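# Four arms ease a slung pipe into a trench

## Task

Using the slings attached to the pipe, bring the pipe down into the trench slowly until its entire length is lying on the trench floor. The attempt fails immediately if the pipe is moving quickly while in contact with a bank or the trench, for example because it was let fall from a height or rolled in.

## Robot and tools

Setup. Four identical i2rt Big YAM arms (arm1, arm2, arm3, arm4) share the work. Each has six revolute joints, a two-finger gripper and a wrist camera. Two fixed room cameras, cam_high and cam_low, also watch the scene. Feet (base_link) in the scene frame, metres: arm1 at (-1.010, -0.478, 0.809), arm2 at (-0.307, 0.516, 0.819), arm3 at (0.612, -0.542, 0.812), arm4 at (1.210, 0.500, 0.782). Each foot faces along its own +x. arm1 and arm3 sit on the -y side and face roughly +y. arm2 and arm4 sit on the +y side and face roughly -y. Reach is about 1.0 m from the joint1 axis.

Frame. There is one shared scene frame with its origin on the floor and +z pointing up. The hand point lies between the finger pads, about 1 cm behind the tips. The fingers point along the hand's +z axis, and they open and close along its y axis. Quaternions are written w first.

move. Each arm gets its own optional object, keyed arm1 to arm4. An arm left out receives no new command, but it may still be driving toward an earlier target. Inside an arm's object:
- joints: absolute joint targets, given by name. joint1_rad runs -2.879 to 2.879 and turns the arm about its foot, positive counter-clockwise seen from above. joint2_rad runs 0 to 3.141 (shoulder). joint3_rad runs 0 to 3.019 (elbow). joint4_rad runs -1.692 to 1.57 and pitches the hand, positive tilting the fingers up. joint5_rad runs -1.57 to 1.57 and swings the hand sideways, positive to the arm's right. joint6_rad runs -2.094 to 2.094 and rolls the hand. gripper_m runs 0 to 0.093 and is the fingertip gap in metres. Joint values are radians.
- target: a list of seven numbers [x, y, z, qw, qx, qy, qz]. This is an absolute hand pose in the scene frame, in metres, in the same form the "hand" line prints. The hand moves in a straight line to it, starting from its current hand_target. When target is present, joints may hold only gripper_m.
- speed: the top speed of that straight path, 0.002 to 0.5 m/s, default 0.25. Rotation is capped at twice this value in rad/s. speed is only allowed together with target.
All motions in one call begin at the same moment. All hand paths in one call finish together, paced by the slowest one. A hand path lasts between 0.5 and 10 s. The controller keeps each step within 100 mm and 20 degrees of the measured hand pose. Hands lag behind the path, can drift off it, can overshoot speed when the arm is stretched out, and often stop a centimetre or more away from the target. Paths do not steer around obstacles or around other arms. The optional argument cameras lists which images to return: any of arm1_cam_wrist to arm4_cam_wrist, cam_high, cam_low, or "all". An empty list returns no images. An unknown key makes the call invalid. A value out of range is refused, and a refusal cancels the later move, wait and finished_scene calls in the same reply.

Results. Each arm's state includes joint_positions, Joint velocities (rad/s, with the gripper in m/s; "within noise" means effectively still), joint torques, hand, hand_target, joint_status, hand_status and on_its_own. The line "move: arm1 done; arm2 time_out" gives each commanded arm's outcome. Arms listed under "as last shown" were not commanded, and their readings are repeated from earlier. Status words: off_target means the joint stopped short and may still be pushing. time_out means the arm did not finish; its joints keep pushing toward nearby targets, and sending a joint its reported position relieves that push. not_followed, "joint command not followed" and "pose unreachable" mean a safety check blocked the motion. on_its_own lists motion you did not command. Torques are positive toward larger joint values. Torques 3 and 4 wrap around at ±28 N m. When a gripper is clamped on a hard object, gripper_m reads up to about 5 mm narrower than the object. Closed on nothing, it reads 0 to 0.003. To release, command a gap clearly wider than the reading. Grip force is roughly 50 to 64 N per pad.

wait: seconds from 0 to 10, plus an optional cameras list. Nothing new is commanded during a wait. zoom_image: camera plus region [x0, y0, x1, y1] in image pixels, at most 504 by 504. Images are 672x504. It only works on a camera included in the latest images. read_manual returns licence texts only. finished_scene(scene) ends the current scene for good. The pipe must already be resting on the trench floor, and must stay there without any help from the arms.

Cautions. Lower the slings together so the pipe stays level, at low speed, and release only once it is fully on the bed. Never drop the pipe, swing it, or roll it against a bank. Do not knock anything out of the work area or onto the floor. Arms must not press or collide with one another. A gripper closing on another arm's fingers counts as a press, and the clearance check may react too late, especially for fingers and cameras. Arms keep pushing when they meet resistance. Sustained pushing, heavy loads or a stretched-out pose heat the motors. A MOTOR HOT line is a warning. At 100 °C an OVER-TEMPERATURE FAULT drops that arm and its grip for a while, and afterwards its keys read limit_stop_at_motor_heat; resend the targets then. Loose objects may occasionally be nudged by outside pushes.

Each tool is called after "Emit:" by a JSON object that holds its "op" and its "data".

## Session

Emit:
{"op": "move", "data": {"arm1": {"target": [-0.67, -0.48, 0.8, 0, 0.7071, -0.7071, 0], "speed": 0.35}, "arm2": {"target": [-0.70, 0.29, 0.8, 0, 0.7071, 0.7071, 0], "speed": 0.35}, "arm3": {"target": [0.88, -0.49, 0.8, 0, 0.7071, -0.7071, 0], "speed": 0.35}, "arm4": {"target": [0.86, 0.28, 0.8, 0, 0.7071, 0.7071, 0], "speed": 0.35}, "cameras": []}}

Emit:
{"op": "move", "data": {"arm1": {"target": [-0.665, -0.48, 0.60, 0, 0.7071, -0.7071, 0], "speed": 0.25}, "arm2": {"target": [-0.70, 0.28, 0.61, 0, 0.7071, 0.7071, 0], "speed": 0.25}, "arm3": {"target": [0.885, -0.49, 0.60, 0, 0.7071, -0.7071, 0], "speed": 0.25}, "arm4": {"target": [0.86, 0.275, 0.61, 0, 0.7071, 0.7071, 0], "speed": 0.25}}}

Scene clock: 2.97 s.
Joint torques (N m): arm1=[-0.56 -10.7 8.44 0.83 -0.01 -0.09] | arm2=[0.44 -16.5 10.67 -0.21 -0.07 0.06] | arm3=[1.96 6.65 10.22 0.79 0.36 0.07] | arm4=[-0.32 -13.63 9.28 0.62 0.06 -0.01]
Heat: arm1: hottest joint2_rad 30 °C; arm2: hottest joint3_rad 29 °C; arm3: hottest joint2_rad 29 °C; arm4: hottest joint3_rad 29 °C.
move: arm1 off_target; arm2 off_target; arm3 not_followed; arm4 off_target
Joint velocities: within noise
arm1.joint_positions: joint1_rad=-1.394 joint2_rad=+1.546 joint3_rad=+0.699 joint4_rad=-0.782 joint5_rad=-0.011 joint6_rad=-1.571 gripper_m=+0.09396
arm1.joint_status: not commanded
arm1.hand: x=-0.6910 y=-0.4773 z=+0.7924 quat_wxyz=(+0.015, +0.706, -0.707, -0.016) (m; scene frame)
arm1.hand_target: x=-0.6705 y=-0.4800 z=+0.8005 quat_wxyz=(+0.000, +0.707, -0.707, +0.000) (m; scene frame)
arm1.hand_status: off_target (0.022 m and 2.5 deg from the pose sent, 0.676 m and 54.2 deg at the start; a joint's target at an end of its range on 14 of 89 steps)
arm2.joint_positions: joint1_rad=-0.995 joint2_rad=+1.820 joint3_rad=+1.013 joint4_rad=-0.840 joint5_rad=+0.012 joint6_rad=-1.036 gripper_m=+0.09396
arm2.joint_status: not commanded
arm2.hand: x=-0.6797 y=+0.3076 z=+0.7834 quat_wxyz=(-0.010, -0.714, -0.700, -0.031) (m; scene frame)
arm2.hand_target: x=-0.6991 y=+0.2903 z=+0.8007 quat_wxyz=(+0.000, -0.707, -0.707, +0.000) (m; scene frame)
arm2.hand_status: off_target (0.032 m and 3.9 deg from the pose sent, 0.738 m and 70.5 deg at the start)
arm3.joint_positions: joint1_rad=+0.045 joint2_rad=+0.015 joint3_rad=+0.511 joint4_rad=-1.651 joint5_rad=+0.780 joint6_rad=-0.140 gripper_m=+0.09396
arm3.joint_status: not commanded
arm3.on_its_own: joint1_rad is held at +0.055, not at its first target +0.407; joint2_rad is held at +0.016, not at its first target +0.467; joint3_rad is held at +0.541, not at its first target +1.354; joint4_rad is held at -1.650, not at its first target -1.241; joint5_rad is held at +0.780, not at its first target -0.228; joint6_rad is held at -0.142, not at its first target -0.247
arm3.hand: x=+0.7177 y=-0.4611 z=+1.0195 quat_wxyz=(-0.407, +0.694, -0.583, +0.113) (m; scene frame)
arm3.hand_target: x=+0.7168 y=-0.4602 z=+1.0321 quat_wxyz=(-0.415, +0.692, -0.582, +0.100) (m; scene frame)
arm3.hand_status: not_followed (0.275 m and 50.8 deg from the pose sent, 0.708 m and 86.9 deg at the start; pose on its path clipped on 67 of 89 steps; a joint's target at an end of its range on 49 of 89 steps)
arm4.joint_positions: joint1_rad=-1.064 joint2_rad=+1.650 joint3_rad=+0.912 joint4_rad=-0.908 joint5_rad=+0.004 joint6_rad=-0.992 gripper_m=+0.09396
arm4.joint_status: not commanded
arm4.hand: x=+0.8865 y=+0.2927 z=+0.7818 quat_wxyz=(-0.008, -0.709, -0.704, -0.038) (m; scene frame)
arm4.hand_target: x=+0.8611 y=+0.2807 z=+0.8009 quat_wxyz=(+0.000, -0.707, -0.707, +0.000) (m; scene frame)
arm4.hand_status: off_target (0.035 m and 4.4 deg from the pose sent, 0.664 m and 59.3 deg at the start)
pictures: none
pose unreachable (arm3 arm): on one or more control steps of this call this arm could not follow its commanded pose, so it was not sent that pose on those steps. On the call's last step it was still not sent that pose. It may still have moved: this result reports where it is.
cause: moving toward the commanded pose would bring two parts of the arm too close to each other (its upper arm (the part past joint 2) and its fingers).
No camera images: "cameras" was empty.

Scene clock: 5.50 s.
Joint torques (N m): arm1=[0.09 -12.22 2.69 0.75 -0.02 -0.01] | arm2=[0.56 -17.32 6.28 0.09 -0.09 0.19] | arm3=[1.2 6.59 8.35 0.76 0.32 0.08] | arm4=[0.26 -15.03 4 0.7 0.03 0.08]
Heat: arm1: hottest joint2_rad 30 °C; arm2: hottest joint3_rad 29 °C; arm3: hottest joint2_rad 29 °C; arm4: hottest joint3_rad 29 °C.
move: arm1 done; arm2 off_target; arm3 not_followed; arm4 off_target
Joint velocities: within noise
arm1.joint_positions: joint1_rad=-1.394 joint2_rad=+2.130 joint3_rad=+0.722 joint4_rad=-0.182 joint5_rad=-0.011 joint6_rad=-1.571 gripper_m=+0.09396
arm1.joint_status: not commanded
arm1.hand: x=-0.6700 y=-0.4790 z=+0.6063 quat_wxyz=(+0.001, +0.707, -0.708, -0.002) (m; scene frame)
arm1.hand_target: x=-0.6652 y=-0.4800 z=+0.6002 quat_wxyz=(+0.000, +0.707, -0.707, +0.000) (m; scene frame)
arm1.hand_status: done (0.008 m and 0.3 deg from the pose sent, 0.194 m and 2.5 deg at the start)
arm2.joint_positions: joint1_rad=-0.983 joint2_rad=+2.242 joint3_rad=+1.043 joint4_rad=-0.423 joint5_rad=+0.012 joint6_rad=-1.036 gripper_m=+0.09396
arm2.joint_status: not commanded
arm2.hand: x=-0.6863 y=+0.2952 z=+0.6071 quat_wxyz=(-0.006, -0.710, -0.704, -0.020) (m; scene frame)
arm2.hand_target: x=-0.6997 y=+0.2801 z=+0.6106 quat_wxyz=(+0.000, -0.707, -0.707, +0.000) (m; scene frame)
arm2.hand_status: off_target (0.021 m and 2.4 deg from the pose sent, 0.177 m and 3.9 deg at the start)
arm3.joint_positions: joint1_rad=+0.040 joint2_rad=+0.015 joint3_rad=+0.503 joint4_rad=-1.650 joint5_rad=+0.793 joint6_rad=-0.141 gripper_m=+0.09396
arm3.joint_status: not commanded
arm3.on_its_own: joint1_rad is held at +0.042, not at its first target +0.407; joint2_rad is held at +0.015, not at its first target +0.467; joint3_rad is held at +0.508, not at its first target +1.354; joint4_rad is held at -1.650, not at its first target -1.241; joint5_rad is held at +0.791, not at its first target -0.228; joint6_rad is held at -0.141, not at its first target -0.247
arm3.hand: x=+0.7196 y=-0.4617 z=+1.0176 quat_wxyz=(-0.408, +0.692, -0.583, +0.120) (m; scene frame)
arm3.hand_target: x=+0.7193 y=-0.4616 z=+1.0194 quat_wxyz=(-0.409, +0.692, -0.583, +0.118) (m; scene frame)
arm3.hand_status: not_followed (0.450 m and 51.2 deg from the pose sent, 0.453 m and 50.8 deg at the start; pose on its path clipped on 61 of 76 steps; a joint's target at an end of its range on 75 of 76 steps)
arm4.joint_positions: joint1_rad=-1.064 joint2_rad=+2.087 joint3_rad=+0.901 joint4_rad=-0.411 joint5_rad=+0.004 joint6_rad=-0.992 gripper_m=+0.09396
arm4.joint_status: not commanded
arm4.hand: x=+0.8696 y=+0.2808 z=+0.6077 quat_wxyz=(-0.003, -0.709, -0.705, -0.014) (m; scene frame)
arm4.hand_target: x=+0.8600 y=+0.2749 z=+0.6102 quat_wxyz=(+0.000, -0.707, -0.707, +0.000) (m; scene frame)
arm4.hand_status: off_target (0.011 m and 1.6 deg from the pose sent, 0.175 m and 4.4 deg at the start)
pictures: arm1_cam_wrist, arm2_cam_wrist, arm3_cam_wrist, arm4_cam_wrist, cam_high, cam_low
pose unreachable (arm3 arm): on one or more control steps of this call this arm could not follow its commanded pose, so it was not sent that pose on those steps. On the call's last step it was still not sent that pose. It may still have moved: this result reports where it is.
cause: moving toward the commanded pose would bring two parts of the arm too close to each other (its upper arm (the part past joint 2) and its fingers).

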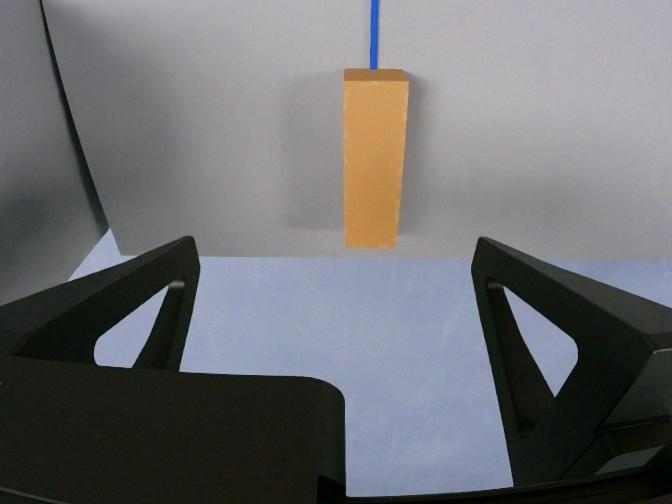

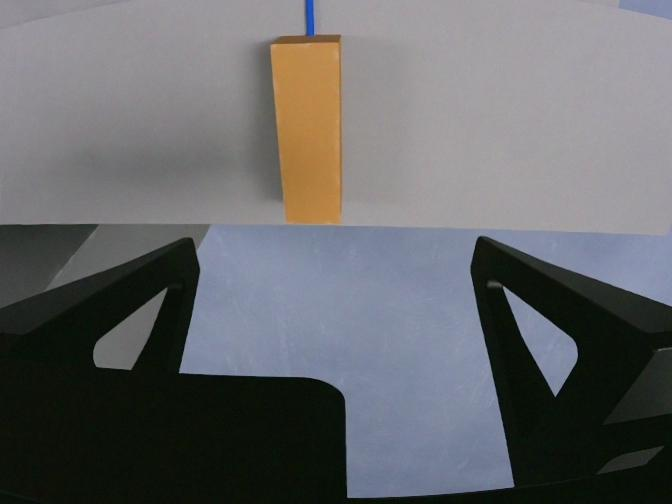

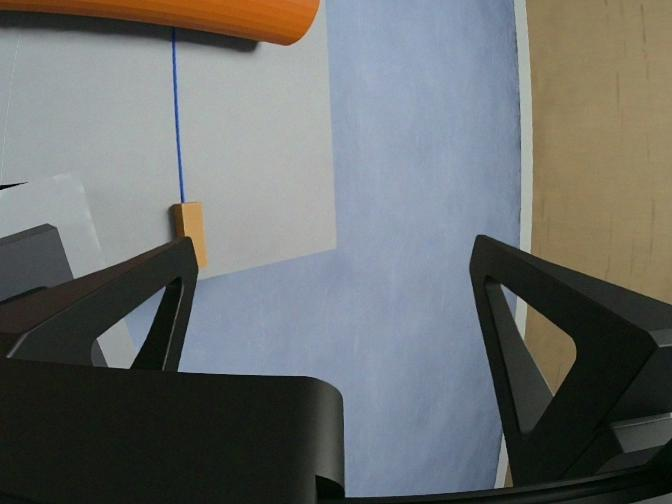

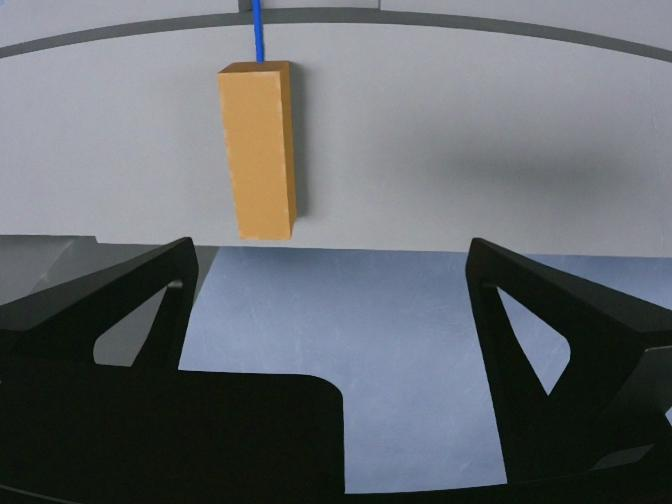

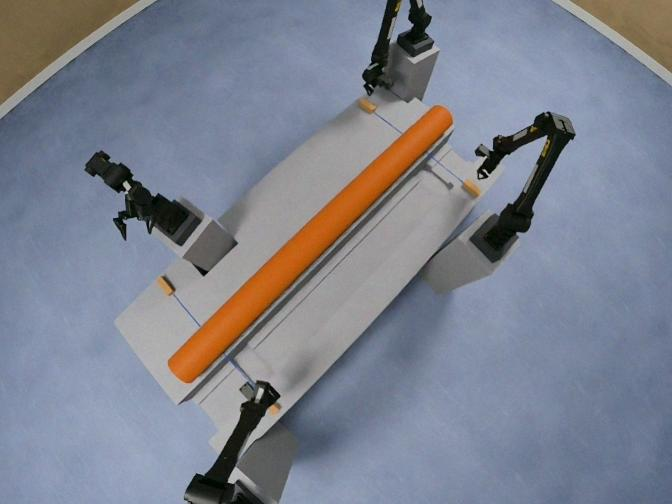

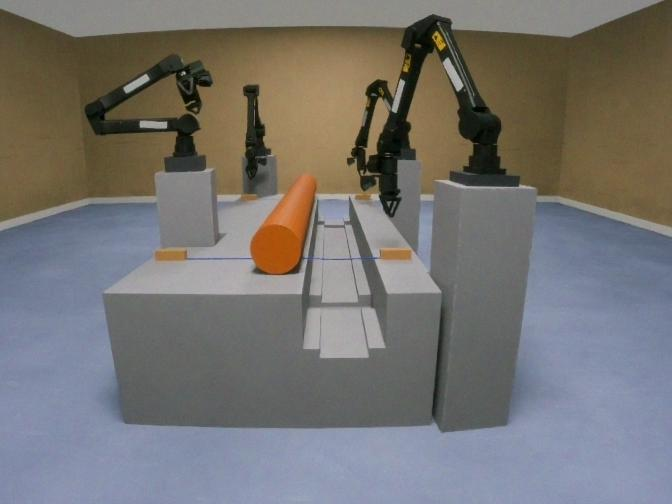

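Emit:
{"op": "move", "data": {"arm3": {"joints": {"joint1_rad": -1.5, "joint2_rad": 1.0, "joint3_rad": 0.9, "joint4_rad": -1.1, "joint5_rad": 0.0, "joint6_rad": -1.37}}, "cameras": []}}

Emit:
{"op": "move", "data": {"arm3": {"joints": {"joint1_rad": -1.543, "joint2_rad": 2.1, "joint3_rad": 0.60, "joint4_rad": -0.05, "joint5_rad": 0.0, "joint6_rad": -1.38}}, "arm1": {"target": [-0.662, -0.475, 0.53, 0, 0.7071, -0.7071, 0], "speed": 0.15}, "arm2": {"target": [-0.661, 0.275, 0.53, 0, 0.7071, 0.7071, 0], "speed": 0.15}, "arm4": {"target": [0.919, 0.263, 0.53, 0, 0.7071, 0.7071, 0], "speed": 0.15}, "cameras": ["arm1_cam_wrist", "arm2_cam_wrist", "arm3_cam_wrist", "arm4_cam_wrist"]}}

Scene clock: 18.40 s.
Joint torques (N m): arm1=[-0.09 -12.1 2.73 0.88 0.01 -0.04] | arm2=[0.56 -17.32 6.28 0.01 -0.09 0.2] | arm3=[1.26 -7.53 9.74 0.98 -0.36 -0.06] | arm4=[0.32 -15.09 3.96 0.68 0.02 0.07]
Heat: arm1: hottest joint2_rad 30 °C; arm2: hottest joint3_rad 29 °C; arm3: hottest joint2_rad 29 °C; arm4: hottest joint3_rad 29 °C.
move: arm3 done
Joint velocities: within noise
arm1, arm4: as last shown
arm2.joint_positions: joint1_rad=-0.983 joint2_rad=+2.242 joint3_rad=+1.043 joint4_rad=-0.422 joint5_rad=+0.012 joint6_rad=-1.036 gripper_m=+0.09396
arm2.joint_status: not commanded
arm2.hand: x=-0.6864 y=+0.2949 z=+0.6071 quat_wxyz=(-0.006, -0.710, -0.704, -0.019) (m; scene frame)
arm2.hand_target: x=-0.6996 y=+0.2800 z=+0.6106 quat_wxyz=(+0.000, -0.707, -0.707, +0.000) (m; scene frame)
arm2.hand_status: not commanded
arm3.joint_positions: joint1_rad=-1.499 joint2_rad=+1.005 joint3_rad=+0.888 joint4_rad=-1.108 joint5_rad=+0.003 joint6_rad=-1.363 gripper_m=+0.09397
arm3.joint_status: all done
arm3.hand: x=+0.9410 y=-0.4658 z=+1.0244 quat_wxyz=(-0.149, +0.706, -0.687, +0.091) (m; scene frame)
arm3.hand_target: x=+0.9453 y=-0.4648 z=+1.0322 quat_wxyz=(-0.160, +0.706, -0.683, +0.097) (m; scene frame)
arm3.hand_status: not commanded
pictures: none
No camera images: "cameras" was empty.

Scene clock: 20.07 s.
Joint torques (N m): arm1=[0.56 -13.1 1.01 1.05 -0.06 0.07] | arm2=[0.26 -17.79 3.34 0.08 -0.11 0.21] | arm3=[0.79 -14.51 1.06 0.49 -0.29 -0.05] | arm4=[0.67 -14.97 1.09 0.72 0.03 0.32]
Heat: arm1: hottest joint2_rad 30 °C; arm2: hottest joint2_rad 29 °C; arm3: hottest joint2_rad 29 °C; arm4: hottest joint3_rad 29 °C.
move: arm1 done; arm2 off_target; arm3 done; arm4 done
Joint velocities: within noise
arm1.joint_positions: joint1_rad=-1.388 joint2_rad=+2.351 joint3_rad=+0.811 joint4_rad=-0.043 joint5_rad=-0.011 joint6_rad=-1.567 gripper_m=+0.09396
arm1.joint_status: not commanded
arm1.hand: x=-0.6607 y=-0.4775 z=+0.5380 quat_wxyz=(-0.002, +0.708, -0.707, +0.000) (m; scene frame)
arm1.hand_target: x=-0.6622 y=-0.4750 z=+0.5302 quat_wxyz=(+0.000, +0.707, -0.707, +0.000) (m; scene frame)
arm1.hand_status: done (0.009 m and 0.2 deg from the pose sent, 0.077 m and 0.3 deg at the start)
arm2.joint_positions: joint1_rad=-0.925 joint2_rad=+2.433 joint3_rad=+1.043 joint4_rad=-0.223 joint5_rad=+0.012 joint6_rad=-0.983 gripper_m=+0.09396
arm2.joint_status: not commanded
arm2.hand: x=-0.6525 y=+0.2859 z=+0.5278 quat_wxyz=(-0.004, -0.708, -0.706, -0.015) (m; scene frame)
arm2.hand_target: x=-0.6609 y=+0.2751 z=+0.5303 quat_wxyz=(+0.000, -0.707, -0.707, +0.000) (m; scene frame)
arm2.hand_status: off_target (0.014 m and 1.8 deg from the pose sent, 0.084 m and 2.3 deg at the start)
arm3.joint_positions: joint1_rad=-1.538 joint2_rad=+2.093 joint3_rad=+0.597 joint4_rad=-0.060 joint5_rad=+0.001 joint6_rad=-1.373 gripper_m=+0.09397
arm3.joint_status: all done
arm3.hand: x=+0.9083 y=-0.4819 z=+0.6114 quat_wxyz=(-0.010, +0.707, -0.707, +0.002) (m; scene frame)
arm3.hand_target: x=+0.9110 y=-0.4825 z=+0.6098 quat_wxyz=(-0.013, +0.708, -0.706, +0.004) (m; scene frame)
arm3.hand_status: not commanded
arm4.joint_positions: joint1_rad=-0.958 joint2_rad=+2.287 joint3_rad=+0.857 joint4_rad=-0.156 joint5_rad=+0.004 joint6_rad=-0.902 gripper_m=+0.09396
arm4.joint_status: not commanded
arm4.hand: x=+0.9205 y=+0.2665 z=+0.5289 quat_wxyz=(-0.001, -0.704, -0.710, -0.008) (m; scene frame)
arm4.hand_target: x=+0.9190 y=+0.2630 z=+0.5301 quat_wxyz=(+0.000, -0.707, -0.707, +0.000) (m; scene frame)
arm4.hand_status: done (0.004 m and 1.1 deg from the pose sent, 0.094 m and 1.7 deg at the start)
pictures: arm1_cam_wrist, arm2_cam_wrist, arm3_cam_wrist, arm4_cam_wrist

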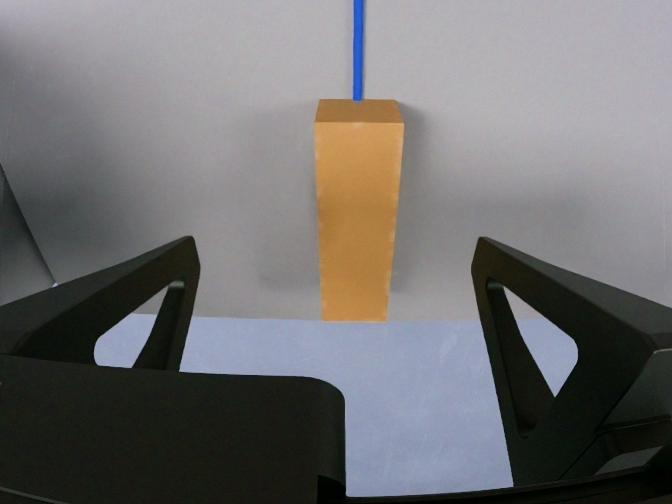

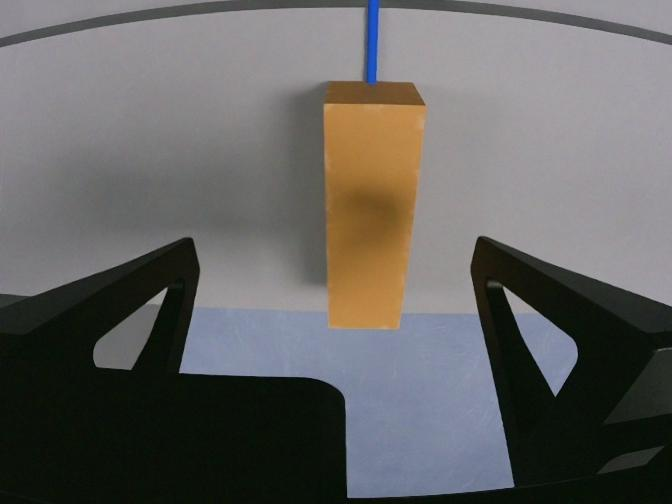

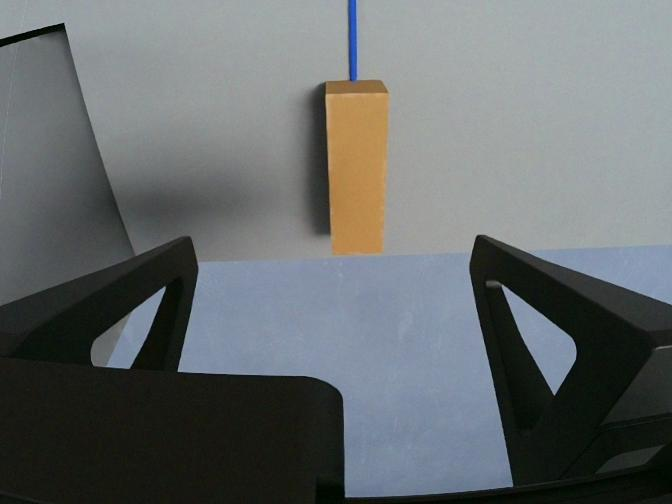

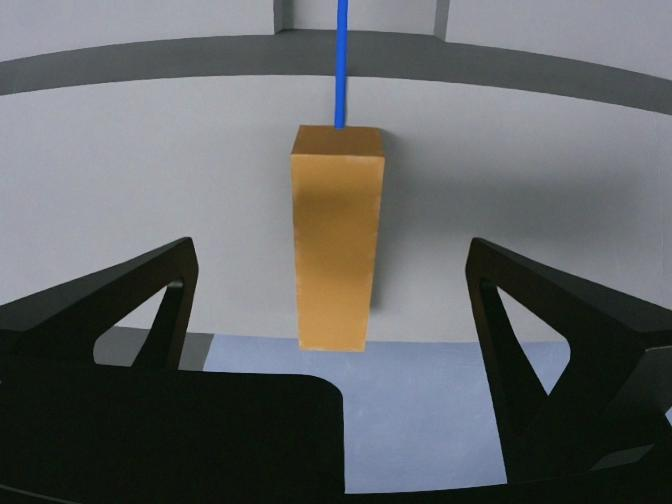

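Emit:
{"op": "move", "data": {"arm1": {"target": [-0.661, -0.474, 0.457, 0, 0.7071, -0.7071, 0], "speed": 0.12}, "arm2": {"target": [-0.666, 0.266, 0.464, 0, 0.7071, 0.7071, 0], "speed": 0.12}, "arm3": {"target": [0.911, -0.490, 0.462, 0, 0.7071, -0.7071, 0], "speed": 0.15}, "arm4": {"target": [0.922, 0.263, 0.464, 0, 0.7071, 0.7071, 0], "speed": 0.12}, "cameras": []}}

Emit:
{"op": "move", "data": {"arm1": {"joints": {"gripper_m": 0.02}}, "arm2": {"joints": {"gripper_m": 0.02}}, "arm3": {"joints": {"gripper_m": 0.02}}, "arm4": {"joints": {"gripper_m": 0.02}}}}

Scene clock: 26.50 s.
Joint torques (N m): arm1=[0.97 -13.68 0.2 1.03 -0.07 0.1] | arm2=[0.56 -17.79 3.06 0.09 -0.1 0.2] | arm3=[0.44 -16.85 -1.29 0.42 -0.1 -0.06] | arm4=[1.03 -14.92 0.98 0.7 0.03 0.32]
Heat: arm1: hottest joint2_rad 31 °C; arm2: hottest joint2_rad 29 °C; arm3: hottest joint2_rad 29 °C; arm4: hottest joint3_rad 29 °C.
move: arm1 off_target; arm2 off_target; arm3 done; arm4 done
Joint velocities: within noise
arm1.joint_positions: joint1_rad=-1.384 joint2_rad=+2.564 joint3_rad=+0.931 joint4_rad=+0.059 joint5_rad=-0.011 joint6_rad=-1.563 gripper_m=+0.09396
arm1.joint_status: not commanded
arm1.hand: x=-0.6540 y=-0.4768 z=+0.4670 quat_wxyz=(-0.004, +0.708, -0.707, +0.003) (m; scene frame)
arm1.hand_target: x=-0.6611 y=-0.4742 z=+0.4574 quat_wxyz=(+0.000, +0.707, -0.707, +0.000) (m; scene frame)
arm1.hand_status: off_target (0.013 m and 0.6 deg from the pose sent, 0.081 m and 0.2 deg at the start)
arm2.joint_positions: joint1_rad=-0.920 joint2_rad=+2.606 joint3_rad=+1.166 joint4_rad=-0.166 joint5_rad=+0.012 joint6_rad=-0.974 gripper_m=+0.09396
arm2.joint_status: not commanded
arm2.hand: x=-0.6608 y=+0.2767 z=+0.4652 quat_wxyz=(-0.003, -0.709, -0.705, -0.012) (m; scene frame)
arm2.hand_target: x=-0.6658 y=+0.2661 z=+0.4642 quat_wxyz=(+0.000, -0.707, -0.707, +0.000) (m; scene frame)
arm2.hand_status: off_target (0.012 m and 1.4 deg from the pose sent, 0.068 m and 1.8 deg at the start)
arm3.joint_positions: joint1_rad=-1.556 joint2_rad=+2.589 joint3_rad=+0.819 joint4_rad=+0.191 joint5_rad=+0.006 joint6_rad=-1.394 gripper_m=+0.09397
arm3.joint_status: not commanded
arm3.hand: x=+0.9109 y=-0.4864 z=+0.4647 quat_wxyz=(+0.000, +0.708, -0.706, -0.002) (m; scene frame)
arm3.hand_target: x=+0.9110 y=-0.4899 z=+0.4621 quat_wxyz=(+0.000, +0.707, -0.707, +0.000) (m; scene frame)
arm3.hand_status: done (0.004 m and 0.3 deg from the pose sent, 0.150 m and 1.2 deg at the start)
arm4.joint_positions: joint1_rad=-0.958 joint2_rad=+2.475 joint3_rad=+0.926 joint4_rad=-0.041 joint5_rad=+0.004 joint6_rad=-0.897 gripper_m=+0.09396
arm4.joint_status: not commanded
arm4.hand: x=+0.9263 y=+0.2708 z=+0.4649 quat_wxyz=(-0.001, -0.705, -0.709, -0.011) (m; scene frame)
arm4.hand_target: x=+0.9221 y=+0.2630 z=+0.4641 quat_wxyz=(+0.000, -0.707, -0.707, +0.000) (m; scene frame)
arm4.hand_status: done (0.009 m and 1.3 deg from the pose sent, 0.065 m and 1.1 deg at the start)
pictures: none
No camera images: "cameras" was empty.

Scene clock: 27.17 s.
Joint torques (N m): arm1=[0.62 -13.92 -0.06 0.98 -0.04 0.05] | arm2=[0.56 -17.9 2.89 0.02 -0.15 0.2] | arm3=[0.38 -16.85 -1.25 0.36 -0.14 -0.04] | arm4=[1.03 -15.03 0.95 0.65 0.01 0.29]
Heat: arm1: hottest joint2_rad 31 °C; arm2: hottest joint2_rad 29 °C; arm3: hottest joint2_rad 29 °C; arm4: hottest joint3_rad 29 °C.
move: arm1 off_target; arm2 off_target; arm3 off_target; arm4 off_target
Joint velocities: within noise
arm1.joint_positions: joint1_rad=-1.383 joint2_rad=+2.564 joint3_rad=+0.931 joint4_rad=+0.059 joint5_rad=-0.011 joint6_rad=-1.562 gripper_m=+0.03386
arm1.joint_status: gripper_m off_target (ended at +0.03390, target +0.02000)
arm1.hand: x=-0.6539 y=-0.4767 z=+0.4670 quat_wxyz=(-0.004, +0.707, -0.707, +0.003) (m; scene frame)
arm1.hand_target: x=-0.6611 y=-0.4741 z=+0.4574 quat_wxyz=(+0.000, +0.707, -0.707, +0.000) (m; scene frame)
arm1.hand_status: not commanded
arm2.joint_positions: joint1_rad=-0.919 joint2_rad=+2.606 joint3_rad=+1.167 joint4_rad=-0.165 joint5_rad=+0.013 joint6_rad=-0.973 gripper_m=+0.03453
arm2.joint_status: gripper_m off_target (ended at +0.03457, target +0.02000)
arm2.hand: x=-0.6617 y=+0.2758 z=+0.4652 quat_wxyz=(-0.002, -0.710, -0.704, -0.010) (m; scene frame)
arm2.hand_target: x=-0.6656 y=+0.2661 z=+0.4642 quat_wxyz=(+0.000, -0.707, -0.707, +0.000) (m; scene frame)
arm2.hand_status: not commanded
arm3.joint_positions: joint1_rad=-1.556 joint2_rad=+2.589 joint3_rad=+0.819 joint4_rad=+0.192 joint5_rad=+0.007 joint6_rad=-1.395 gripper_m=+0.03530
arm3.joint_status: gripper_m off_target (ended at +0.03533, target +0.02000)
arm3.hand: x=+0.9115 y=-0.4865 z=+0.4646 quat_wxyz=(+0.000, +0.709, -0.706, -0.001) (m; scene frame)
arm3.hand_target: x=+0.9111 y=-0.4900 z=+0.4621 quat_wxyz=(+0.000, +0.707, -0.707, +0.000) (m; scene frame)
arm3.hand_status: not commanded
arm4.joint_positions: joint1_rad=-0.958 joint2_rad=+2.475 joint3_rad=+0.927 joint4_rad=-0.040 joint5_rad=+0.005 joint6_rad=-0.895 gripper_m=+0.03503
arm4.joint_status: gripper_m off_target (ended at +0.03506, target +0.02000)
arm4.hand: x=+0.9252 y=+0.2701 z=+0.4649 quat_wxyz=(-0.001, -0.706, -0.708, -0.009) (m; scene frame)
arm4.hand_target: x=+0.9220 y=+0.2630 z=+0.4641 quat_wxyz=(+0.000, -0.707, -0.707, +0.000) (m; scene frame)
arm4.hand_status: not commanded
pictures: arm1_cam_wrist, arm2_cam_wrist, arm3_cam_wrist, arm4_cam_wrist, cam_high, cam_low

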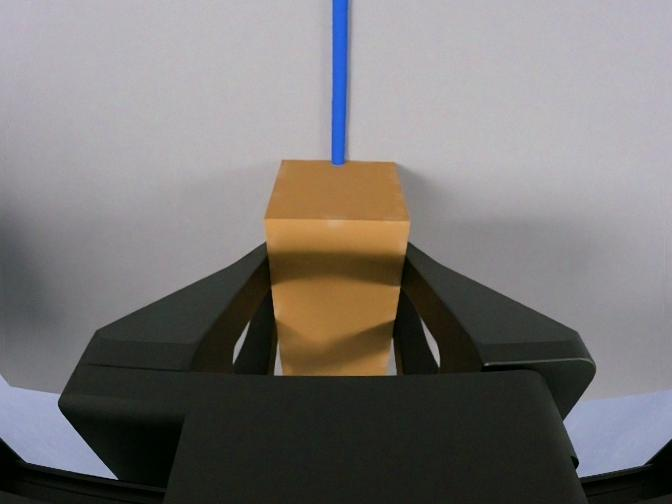

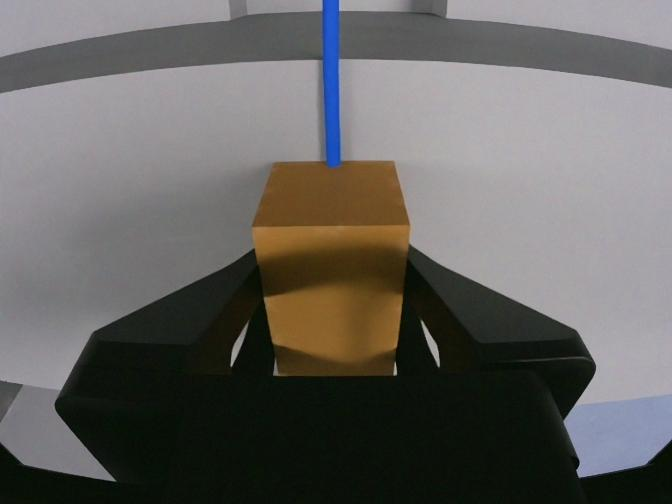

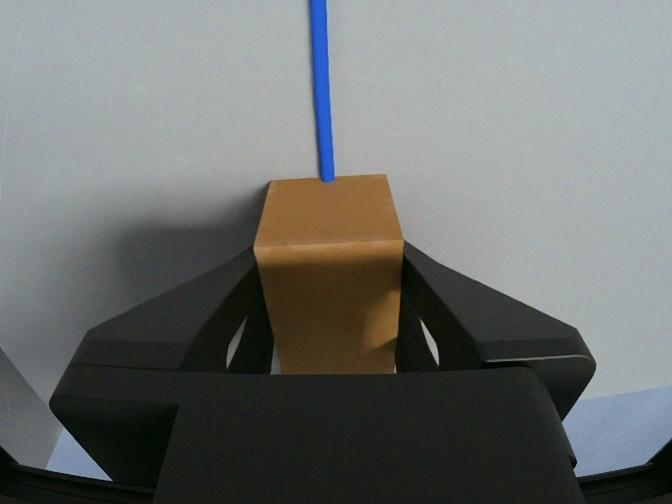

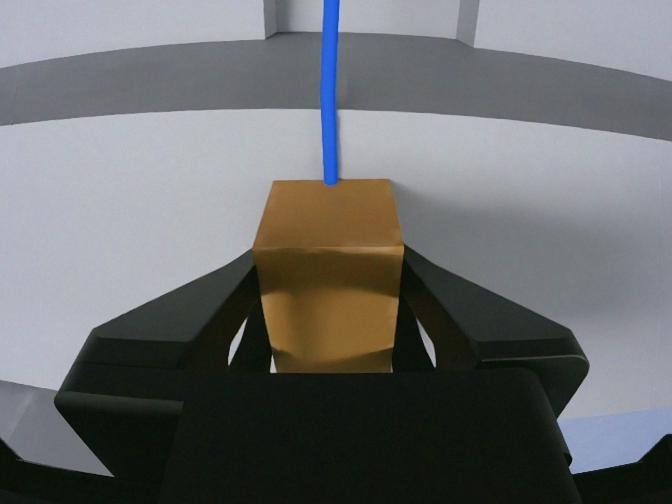

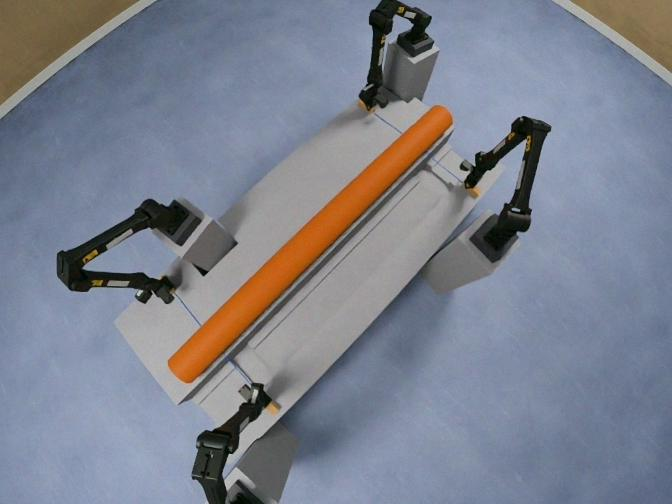

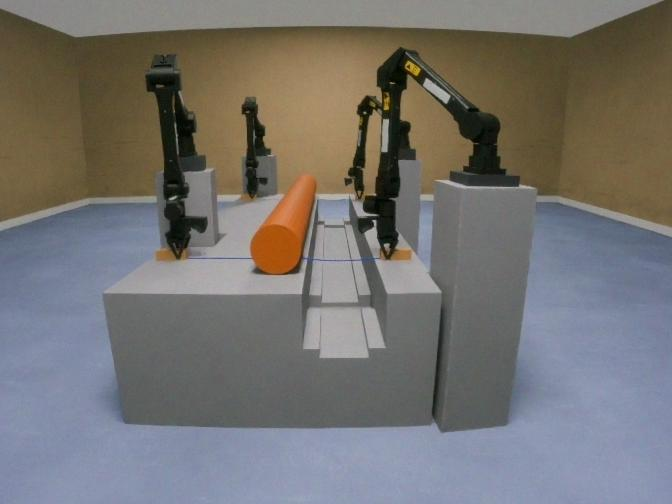

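Emit:
{"op": "move", "data": {"arm1": {"target": [-0.658, -0.362, 0.69, 0, 0.7071, -0.7071, 0], "speed": 0.2}, "arm2": {"target": [-0.661, 0.155, 0.69, 0, 0.7071, 0.7071, 0], "speed": 0.2}, "arm3": {"target": [0.920, -0.368, 0.69, 0, 0.7071, -0.7071, 0], "speed": 0.2}, "arm4": {"target": [0.918, 0.149, 0.69, 0, 0.7071, 0.7071, 0], "speed": 0.2}, "cameras": []}}

Emit:
{"op": "move", "data": {"arm1": {"target": [-0.632, -0.318, 0.86, 0, 0.7071, -0.7071, 0], "speed": 0.09}, "arm2": {"target": [-0.676, 0.094, 0.87, 0, 0.7071, 0.7071, 0], "speed": 0.09}, "arm3": {"target": [0.942, -0.315, 0.86, 0, 0.7071, -0.7071, 0], "speed": 0.09}, "arm4": {"target": [0.895, 0.092, 0.87, 0, 0.7071, 0.7071, 0], "speed": 0.09}, "cameras": ["cam_high", "cam_low"]}}

Scene clock: 33.67 s.
Joint torques (N m): arm1=[-0.15 -14.1 4.36 0.08 -0.16 0.1] | arm2=[-0.03 -19.31 8.73 -0.99 -0.15 0.22] | arm3=[1.44 -15.62 4.67 -0.34 -0.22 0.08] | arm4=[0.79 -16.5 6.87 -0.32 0.03 0.31]
Heat: arm1: hottest joint2_rad 31 °C; arm2: hottest joint2_rad 30 °C; arm3: hottest joint2_rad 30 °C; arm4: hottest joint3_rad 29 °C.
move: arm1 done; arm2 off_target; arm3 done; arm4 off_target
Joint velocities: within noise
arm1.joint_positions: joint1_rad=-1.077 joint2_rad=+1.897 joint3_rad=+0.767 joint4_rad=-0.445 joint5_rad=-0.012 joint6_rad=-1.263 gripper_m=+0.03386
arm1.joint_status: not commanded
arm1.hand: x=-0.6580 y=-0.3629 z=+0.6889 quat_wxyz=(-0.003, +0.710, -0.704, +0.002) (m; scene frame)
arm1.hand_target: x=-0.6581 y=-0.3620 z=+0.6900 quat_wxyz=(+0.000, +0.707, -0.707, +0.000) (m; scene frame)
arm1.hand_status: done (0.001 m and 0.6 deg from the pose sent, 0.251 m and 0.6 deg at the start)
arm2.joint_positions: joint1_rad=-0.721 joint2_rad=+2.136 joint3_rad=+1.163 joint4_rad=-0.639 joint5_rad=+0.011 joint6_rad=-0.781 gripper_m=+0.03453
arm2.joint_status: not commanded
arm2.hand: x=-0.6519 y=+0.1699 z=+0.6784 quat_wxyz=(+0.000, -0.707, -0.707, -0.014) (m; scene frame)
arm2.hand_target: x=-0.6607 y=+0.1552 z=+0.6902 quat_wxyz=(+0.000, -0.707, -0.707, +0.000) (m; scene frame)
arm2.hand_status: off_target (0.021 m and 1.6 deg from the pose sent, 0.255 m and 1.3 deg at the start)
arm3.joint_positions: joint1_rad=-1.222 joint2_rad=+1.879 joint3_rad=+0.704 joint4_rad=-0.413 joint5_rad=+0.007 joint6_rad=-1.060 gripper_m=+0.03530
arm3.joint_status: not commanded
arm3.hand: x=+0.9133 y=-0.3732 z=+0.6870 quat_wxyz=(+0.005, +0.708, -0.706, -0.001) (m; scene frame)
arm3.hand_target: x=+0.9199 y=-0.3680 z=+0.6901 quat_wxyz=(+0.000, +0.707, -0.707, +0.000) (m; scene frame)
arm3.hand_status: done (0.009 m and 0.6 deg from the pose sent, 0.255 m and 0.3 deg at the start)
arm4.joint_positions: joint1_rad=-0.765 joint2_rad=+1.959 joint3_rad=+0.998 joint4_rad=-0.638 joint5_rad=+0.005 joint6_rad=-0.706 gripper_m=+0.03503
arm4.joint_status: not commanded
arm4.hand: x=+0.9263 y=+0.1638 z=+0.6778 quat_wxyz=(+0.001, -0.705, -0.709, -0.015) (m; scene frame)
arm4.hand_target: x=+0.9182 y=+0.1492 z=+0.6902 quat_wxyz=(+0.000, -0.707, -0.707, +0.000) (m; scene frame)
arm4.hand_status: off_target (0.021 m and 1.8 deg from the pose sent, 0.256 m and 1.1 deg at the start)
pictures: none
No camera images: "cameras" was empty.

Scene clock: 36.47 s.
Joint torques (N m): arm1=[-2.49 -20.01 11.77 -1.72 0.59 -0.06] | arm2=[-1.44 -30.39 14.08 -3.33 0.18 0.05] | arm3=[-0.03 -23.59 10.39 -1.98 0.47 0] | arm4=[-0.5 -27.93 12.08 -2.58 0.41 0.18]
Heat: arm1: hottest joint2_rad 31 °C; arm2: hottest joint2_rad 31 °C; arm3: hottest joint2_rad 30 °C; arm4: hottest joint3_rad 29 °C.
move: arm1 off_target; arm2 off_target; arm3 off_target; arm4 off_target
Joint velocities: within noise
arm1.joint_positions: joint1_rad=-0.974 joint2_rad=+1.673 joint3_rad=+0.909 joint4_rad=-0.923 joint5_rad=-0.028 joint6_rad=-1.170 gripper_m=+0.03387
arm1.joint_status: not commanded
arm1.hand: x=-0.6691 y=-0.3219 z=+0.8038 quat_wxyz=(+0.047, +0.711, -0.701, -0.026) (m; scene frame)
arm1.hand_target: x=-0.6352 y=-0.3189 z=+0.8576 quat_wxyz=(+0.000, +0.707, -0.707, +0.001) (m; scene frame)
arm1.hand_status: off_target (0.067 m and 6.3 deg from the pose sent, 0.179 m and 0.6 deg at the start)
arm2.joint_positions: joint1_rad=-0.641 joint2_rad=+2.054 joint3_rad=+1.389 joint4_rad=-1.033 joint5_rad=+0.002 joint6_rad=-0.706 gripper_m=+0.03453
arm2.joint_status: not commanded
arm2.hand: x=-0.6483 y=+0.1135 z=+0.7817 quat_wxyz=(+0.001, -0.705, -0.707, -0.057) (m; scene frame)
arm2.hand_target: x=-0.6726 y=+0.0975 z=+0.8656 quat_wxyz=(+0.000, -0.707, -0.707, +0.001) (m; scene frame)
arm2.hand_status: off_target (0.095 m and 6.5 deg from the pose sent, 0.207 m and 1.6 deg at the start; pose on its path clipped on 16 of 84 steps)
arm3.joint_positions: joint1_rad=-1.110 joint2_rad=+1.657 joint3_rad=+0.893 joint4_rad=-0.919 joint5_rad=-0.009 joint6_rad=-0.959 gripper_m=+0.03502
arm3.joint_status: not commanded
arm3.hand: x=+0.9116 y=-0.3247 z=+0.8085 quat_wxyz=(+0.050, +0.711, -0.701, -0.016) (m; scene frame)
arm3.hand_target: x=+0.9397 y=-0.3161 z=+0.8576 quat_wxyz=(+0.000, +0.707, -0.707, +0.000) (m; scene frame)
arm3.hand_status: off_target (0.061 m and 6.1 deg from the pose sent, 0.185 m and 0.6 deg at the start)
arm4.joint_positions: joint1_rad=-0.707 joint2_rad=+1.892 joint3_rad=+1.259 joint4_rad=-1.067 joint5_rad=-0.004 joint6_rad=-0.656 gripper_m=+0.03500
arm4.joint_status: not commanded
arm4.hand: x=+0.9216 y=+0.1130 z=+0.7806 quat_wxyz=(+0.004, -0.700, -0.711, -0.065) (m; scene frame)
arm4.hand_target: x=+0.8986 y=+0.0962 z=+0.8649 quat_wxyz=(+0.000, -0.707, -0.707, +0.001) (m; scene frame)
arm4.hand_status: off_target (0.096 m and 7.5 deg from the pose sent, 0.208 m and 1.8 deg at the start; pose on its path clipped on 17 of 84 steps)
pictures: cam_high, cam_low

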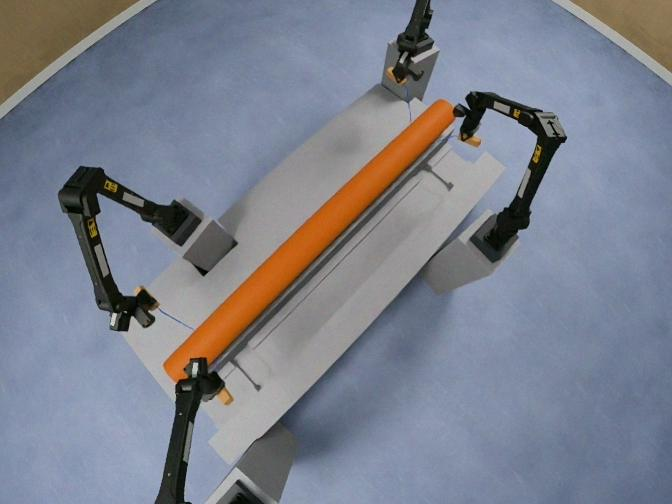

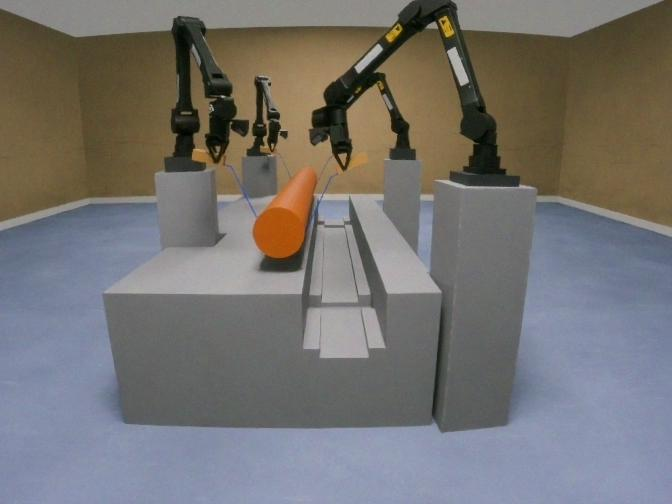

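Emit:
{"op": "move", "data": {"arm1": {"target": [-0.628, -0.092, 0.875, 0, 0.7071, -0.7071, 0], "speed": 0.09}, "arm2": {"target": [-0.674, 0.322, 0.855, 0, 0.7071, 0.7071, 0], "speed": 0.09}, "arm3": {"target": [0.945, -0.087, 0.875, 0, 0.7071, -0.7071, 0], "speed": 0.09}, "arm4": {"target": [0.897, 0.320, 0.850, 0, 0.7071, 0.7071, 0], "speed": 0.09}, "cameras": ["cam_low"]}}

Emit:
{"op": "move", "data": {"arm1": {"target": [-0.628, -0.048, 0.68, 0, 0.7071, -0.7071, 0], "speed": 0.08}, "arm2": {"target": [-0.676, 0.280, 0.672, 0, 0.7071, 0.7071, 0], "speed": 0.08}, "arm3": {"target": [0.945, -0.043, 0.69, 0, 0.7071, -0.7071, 0], "speed": 0.08}, "arm4": {"target": [0.897, 0.278, 0.68, 0, 0.7071, 0.7071, 0], "speed": 0.08}, "cameras": ["cam_high", "cam_low"]}}

Scene clock: 45.37 s.
Joint torques (N m): arm1=[-3.19 -23.82 13.63 -1.55 0.3 -0.07] | arm2=[-3.37 -21.77 9.21 -1.35 0.36 -0.07] | arm3=[-0.44 -30.39 11.92 -2.09 0.32 0.06] | arm4=[-1.85 -18.73 8.17 -0.7 0.52 -0.12]
Heat: arm1: hottest joint2_rad 32 °C; arm2: hottest joint2_rad 34 °C; arm3: hottest joint2_rad 31 °C; arm4: hottest joint3_rad 31 °C.
move: arm1 off_target; arm2 off_target; arm3 off_target; arm4 off_target
Joint velocities: within noise
arm1.joint_positions: joint1_rad=-0.580 joint2_rad=+1.920 joint3_rad=+1.329 joint4_rad=-1.074 joint5_rad=-0.024 joint6_rad=-0.787 gripper_m=+0.03387
arm1.joint_status: not commanded
arm1.hand: x=-0.6630 y=-0.1058 z=+0.8159 quat_wxyz=(+0.046, +0.716, -0.697, -0.003) (m; scene frame)
arm1.hand_target: x=-0.6310 y=-0.0948 z=+0.8745 quat_wxyz=(-0.001, +0.707, -0.707, +0.001) (m; scene frame)
arm1.hand_status: off_target (0.070 m and 5.5 deg from the pose sent, 0.244 m and 6.3 deg at the start)
arm2.joint_positions: joint1_rad=-0.977 joint2_rad=+1.720 joint3_rad=+0.962 joint4_rad=-0.917 joint5_rad=+0.005 joint6_rad=-1.054 gripper_m=+0.03453
arm2.joint_status: not commanded
arm2.hand: x=-0.6499 y=+0.3155 z=+0.8114 quat_wxyz=(-0.016, -0.701, -0.712, -0.044) (m; scene frame)
arm2.hand_target: x=-0.6725 y=+0.3221 z=+0.8526 quat_wxyz=(+0.001, -0.707, -0.707, -0.001) (m; scene frame)
arm2.hand_status: off_target (0.050 m and 5.5 deg from the pose sent, 0.223 m and 6.5 deg at the start)
arm3.joint_positions: joint1_rad=-0.773 joint2_rad=+1.998 joint3_rad=+1.425 joint4_rad=-1.101 joint5_rad=-0.008 joint6_rad=-0.631 gripper_m=+0.03501
arm3.joint_status: not commanded
arm3.hand: x=+0.9174 y=-0.1020 z=+0.8124 quat_wxyz=(+0.047, +0.714, -0.698, +0.002) (m; scene frame)
arm3.hand_target: x=+0.9429 y=-0.0897 z=+0.8738 quat_wxyz=(-0.001, +0.707, -0.707, +0.000) (m; scene frame)
arm3.hand_status: off_target (0.070 m and 5.6 deg from the pose sent, 0.249 m and 6.1 deg at the start)
arm4.joint_positions: joint1_rad=-1.077 joint2_rad=+1.523 joint3_rad=+0.840 joint4_rad=-0.990 joint5_rad=-0.006 joint6_rad=-1.018 gripper_m=+0.03500
arm4.joint_status: not commanded
arm4.hand: x=+0.9197 y=+0.3175 z=+0.8075 quat_wxyz=(-0.017, -0.704, -0.709, -0.050) (m; scene frame)
arm4.hand_target: x=+0.8985 y=+0.3202 z=+0.8474 quat_wxyz=(+0.001, -0.707, -0.707, -0.001) (m; scene frame)
arm4.hand_status: off_target (0.048 m and 6.1 deg from the pose sent, 0.220 m and 7.5 deg at the start)
pictures: cam_low

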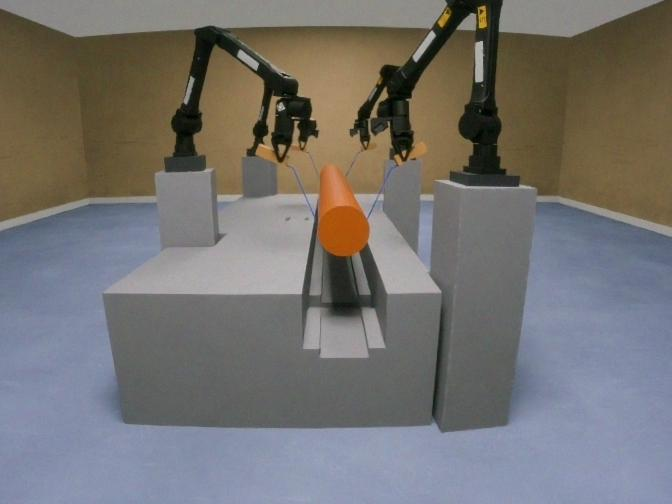

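Scene clock: 48.60 s.
Joint torques (N m): arm1=[-1.85 -25.7 9.2 -0.62 0.15 -0.03] | arm2=[-0.97 -21.66 6.53 -1.09 0.08 0.11] | arm3=[0.5 -32.5 8.94 -0.94 0.15 0.04] | arm4=[-0.03 -19.02 4.64 -0.29 0.27 0.24]
Heat: arm1: hottest joint3_rad 33 °C; arm2: hottest joint2_rad 34 °C; arm3: hottest joint2_rad 32 °C; arm4: hottest joint3_rad 31 °C.
move: arm1 off_target; arm2 off_target; arm3 off_target; arm4 off_target
Joint velocities: within noise
arm1.joint_positions: joint1_rad=-0.533 joint2_rad=+2.286 joint3_rad=+1.374 joint4_rad=-0.753 joint5_rad=-0.021 joint6_rad=-0.728 gripper_m=+0.03387
arm1.joint_status: not commanded
arm1.hand: x=-0.6629 y=-0.0749 z=+0.6348 quat_wxyz=(+0.046, +0.711, -0.701, +0.001) (m; scene frame)
arm1.hand_target: x=-0.6297 y=-0.0501 z=+0.6804 quat_wxyz=(+0.000, +0.707, -0.707, +0.000) (m; scene frame)
arm1.hand_status: off_target (0.063 m and 5.4 deg from the pose sent, 0.152 m and 5.5 deg at the start)
arm2.joint_positions: joint1_rad=-0.935 joint2_rad=+2.126 joint3_rad=+0.947 joint4_rad=-0.481 joint5_rad=+0.008 joint6_rad=-0.998 gripper_m=+0.03453
arm2.joint_status: not commanded
arm2.hand: x=-0.6468 y=+0.2954 z=+0.6424 quat_wxyz=(-0.011, -0.706, -0.707, -0.037) (m; scene frame)
arm2.hand_target: x=-0.6751 y=+0.2807 z=+0.6716 quat_wxyz=(+0.000, -0.707, -0.707, +0.000) (m; scene frame)
arm2.hand_status: off_target (0.044 m and 4.5 deg from the pose sent, 0.146 m and 5.5 deg at the start)
arm3.joint_positions: joint1_rad=-0.744 joint2_rad=+2.339 joint3_rad=+1.479 joint4_rad=-0.820 joint5_rad=-0.005 joint6_rad=-0.589 gripper_m=+0.03501
arm3.joint_status: not commanded
arm3.hand: x=+0.9166 y=-0.0750 z=+0.6393 quat_wxyz=(+0.049, +0.710, -0.703, +0.006) (m; scene frame)
arm3.hand_target: x=+0.9434 y=-0.0453 z=+0.6901 quat_wxyz=(+0.000, +0.707, -0.707, +0.000) (m; scene frame)
arm3.hand_status: off_target (0.066 m and 5.7 deg from the pose sent, 0.139 m and 5.6 deg at the start)
arm4.joint_positions: joint1_rad=-1.012 joint2_rad=+1.922 joint3_rad=+0.784 joint4_rad=-0.508 joint5_rad=-0.002 joint6_rad=-0.960 gripper_m=+0.03500
arm4.joint_status: not commanded
arm4.hand: x=+0.9202 y=+0.2906 z=+0.6518 quat_wxyz=(-0.010, -0.702, -0.711, -0.038) (m; scene frame)
arm4.hand_target: x=+0.8977 y=+0.2785 z=+0.6789 quat_wxyz=(+0.000, -0.707, -0.707, +0.000) (m; scene frame)
arm4.hand_status: off_target (0.039 m and 4.5 deg from the pose sent, 0.135 m and 6.1 deg at the start)
pictures: cam_high, cam_low

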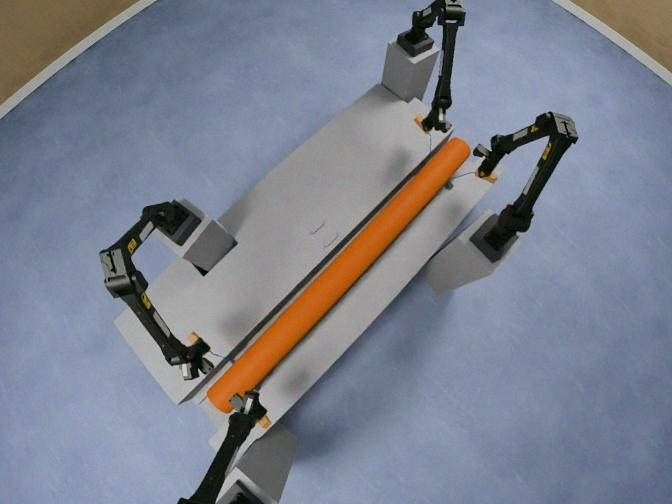

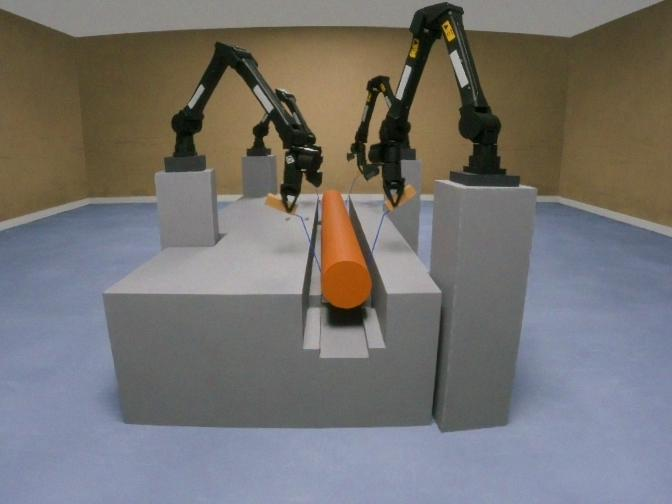

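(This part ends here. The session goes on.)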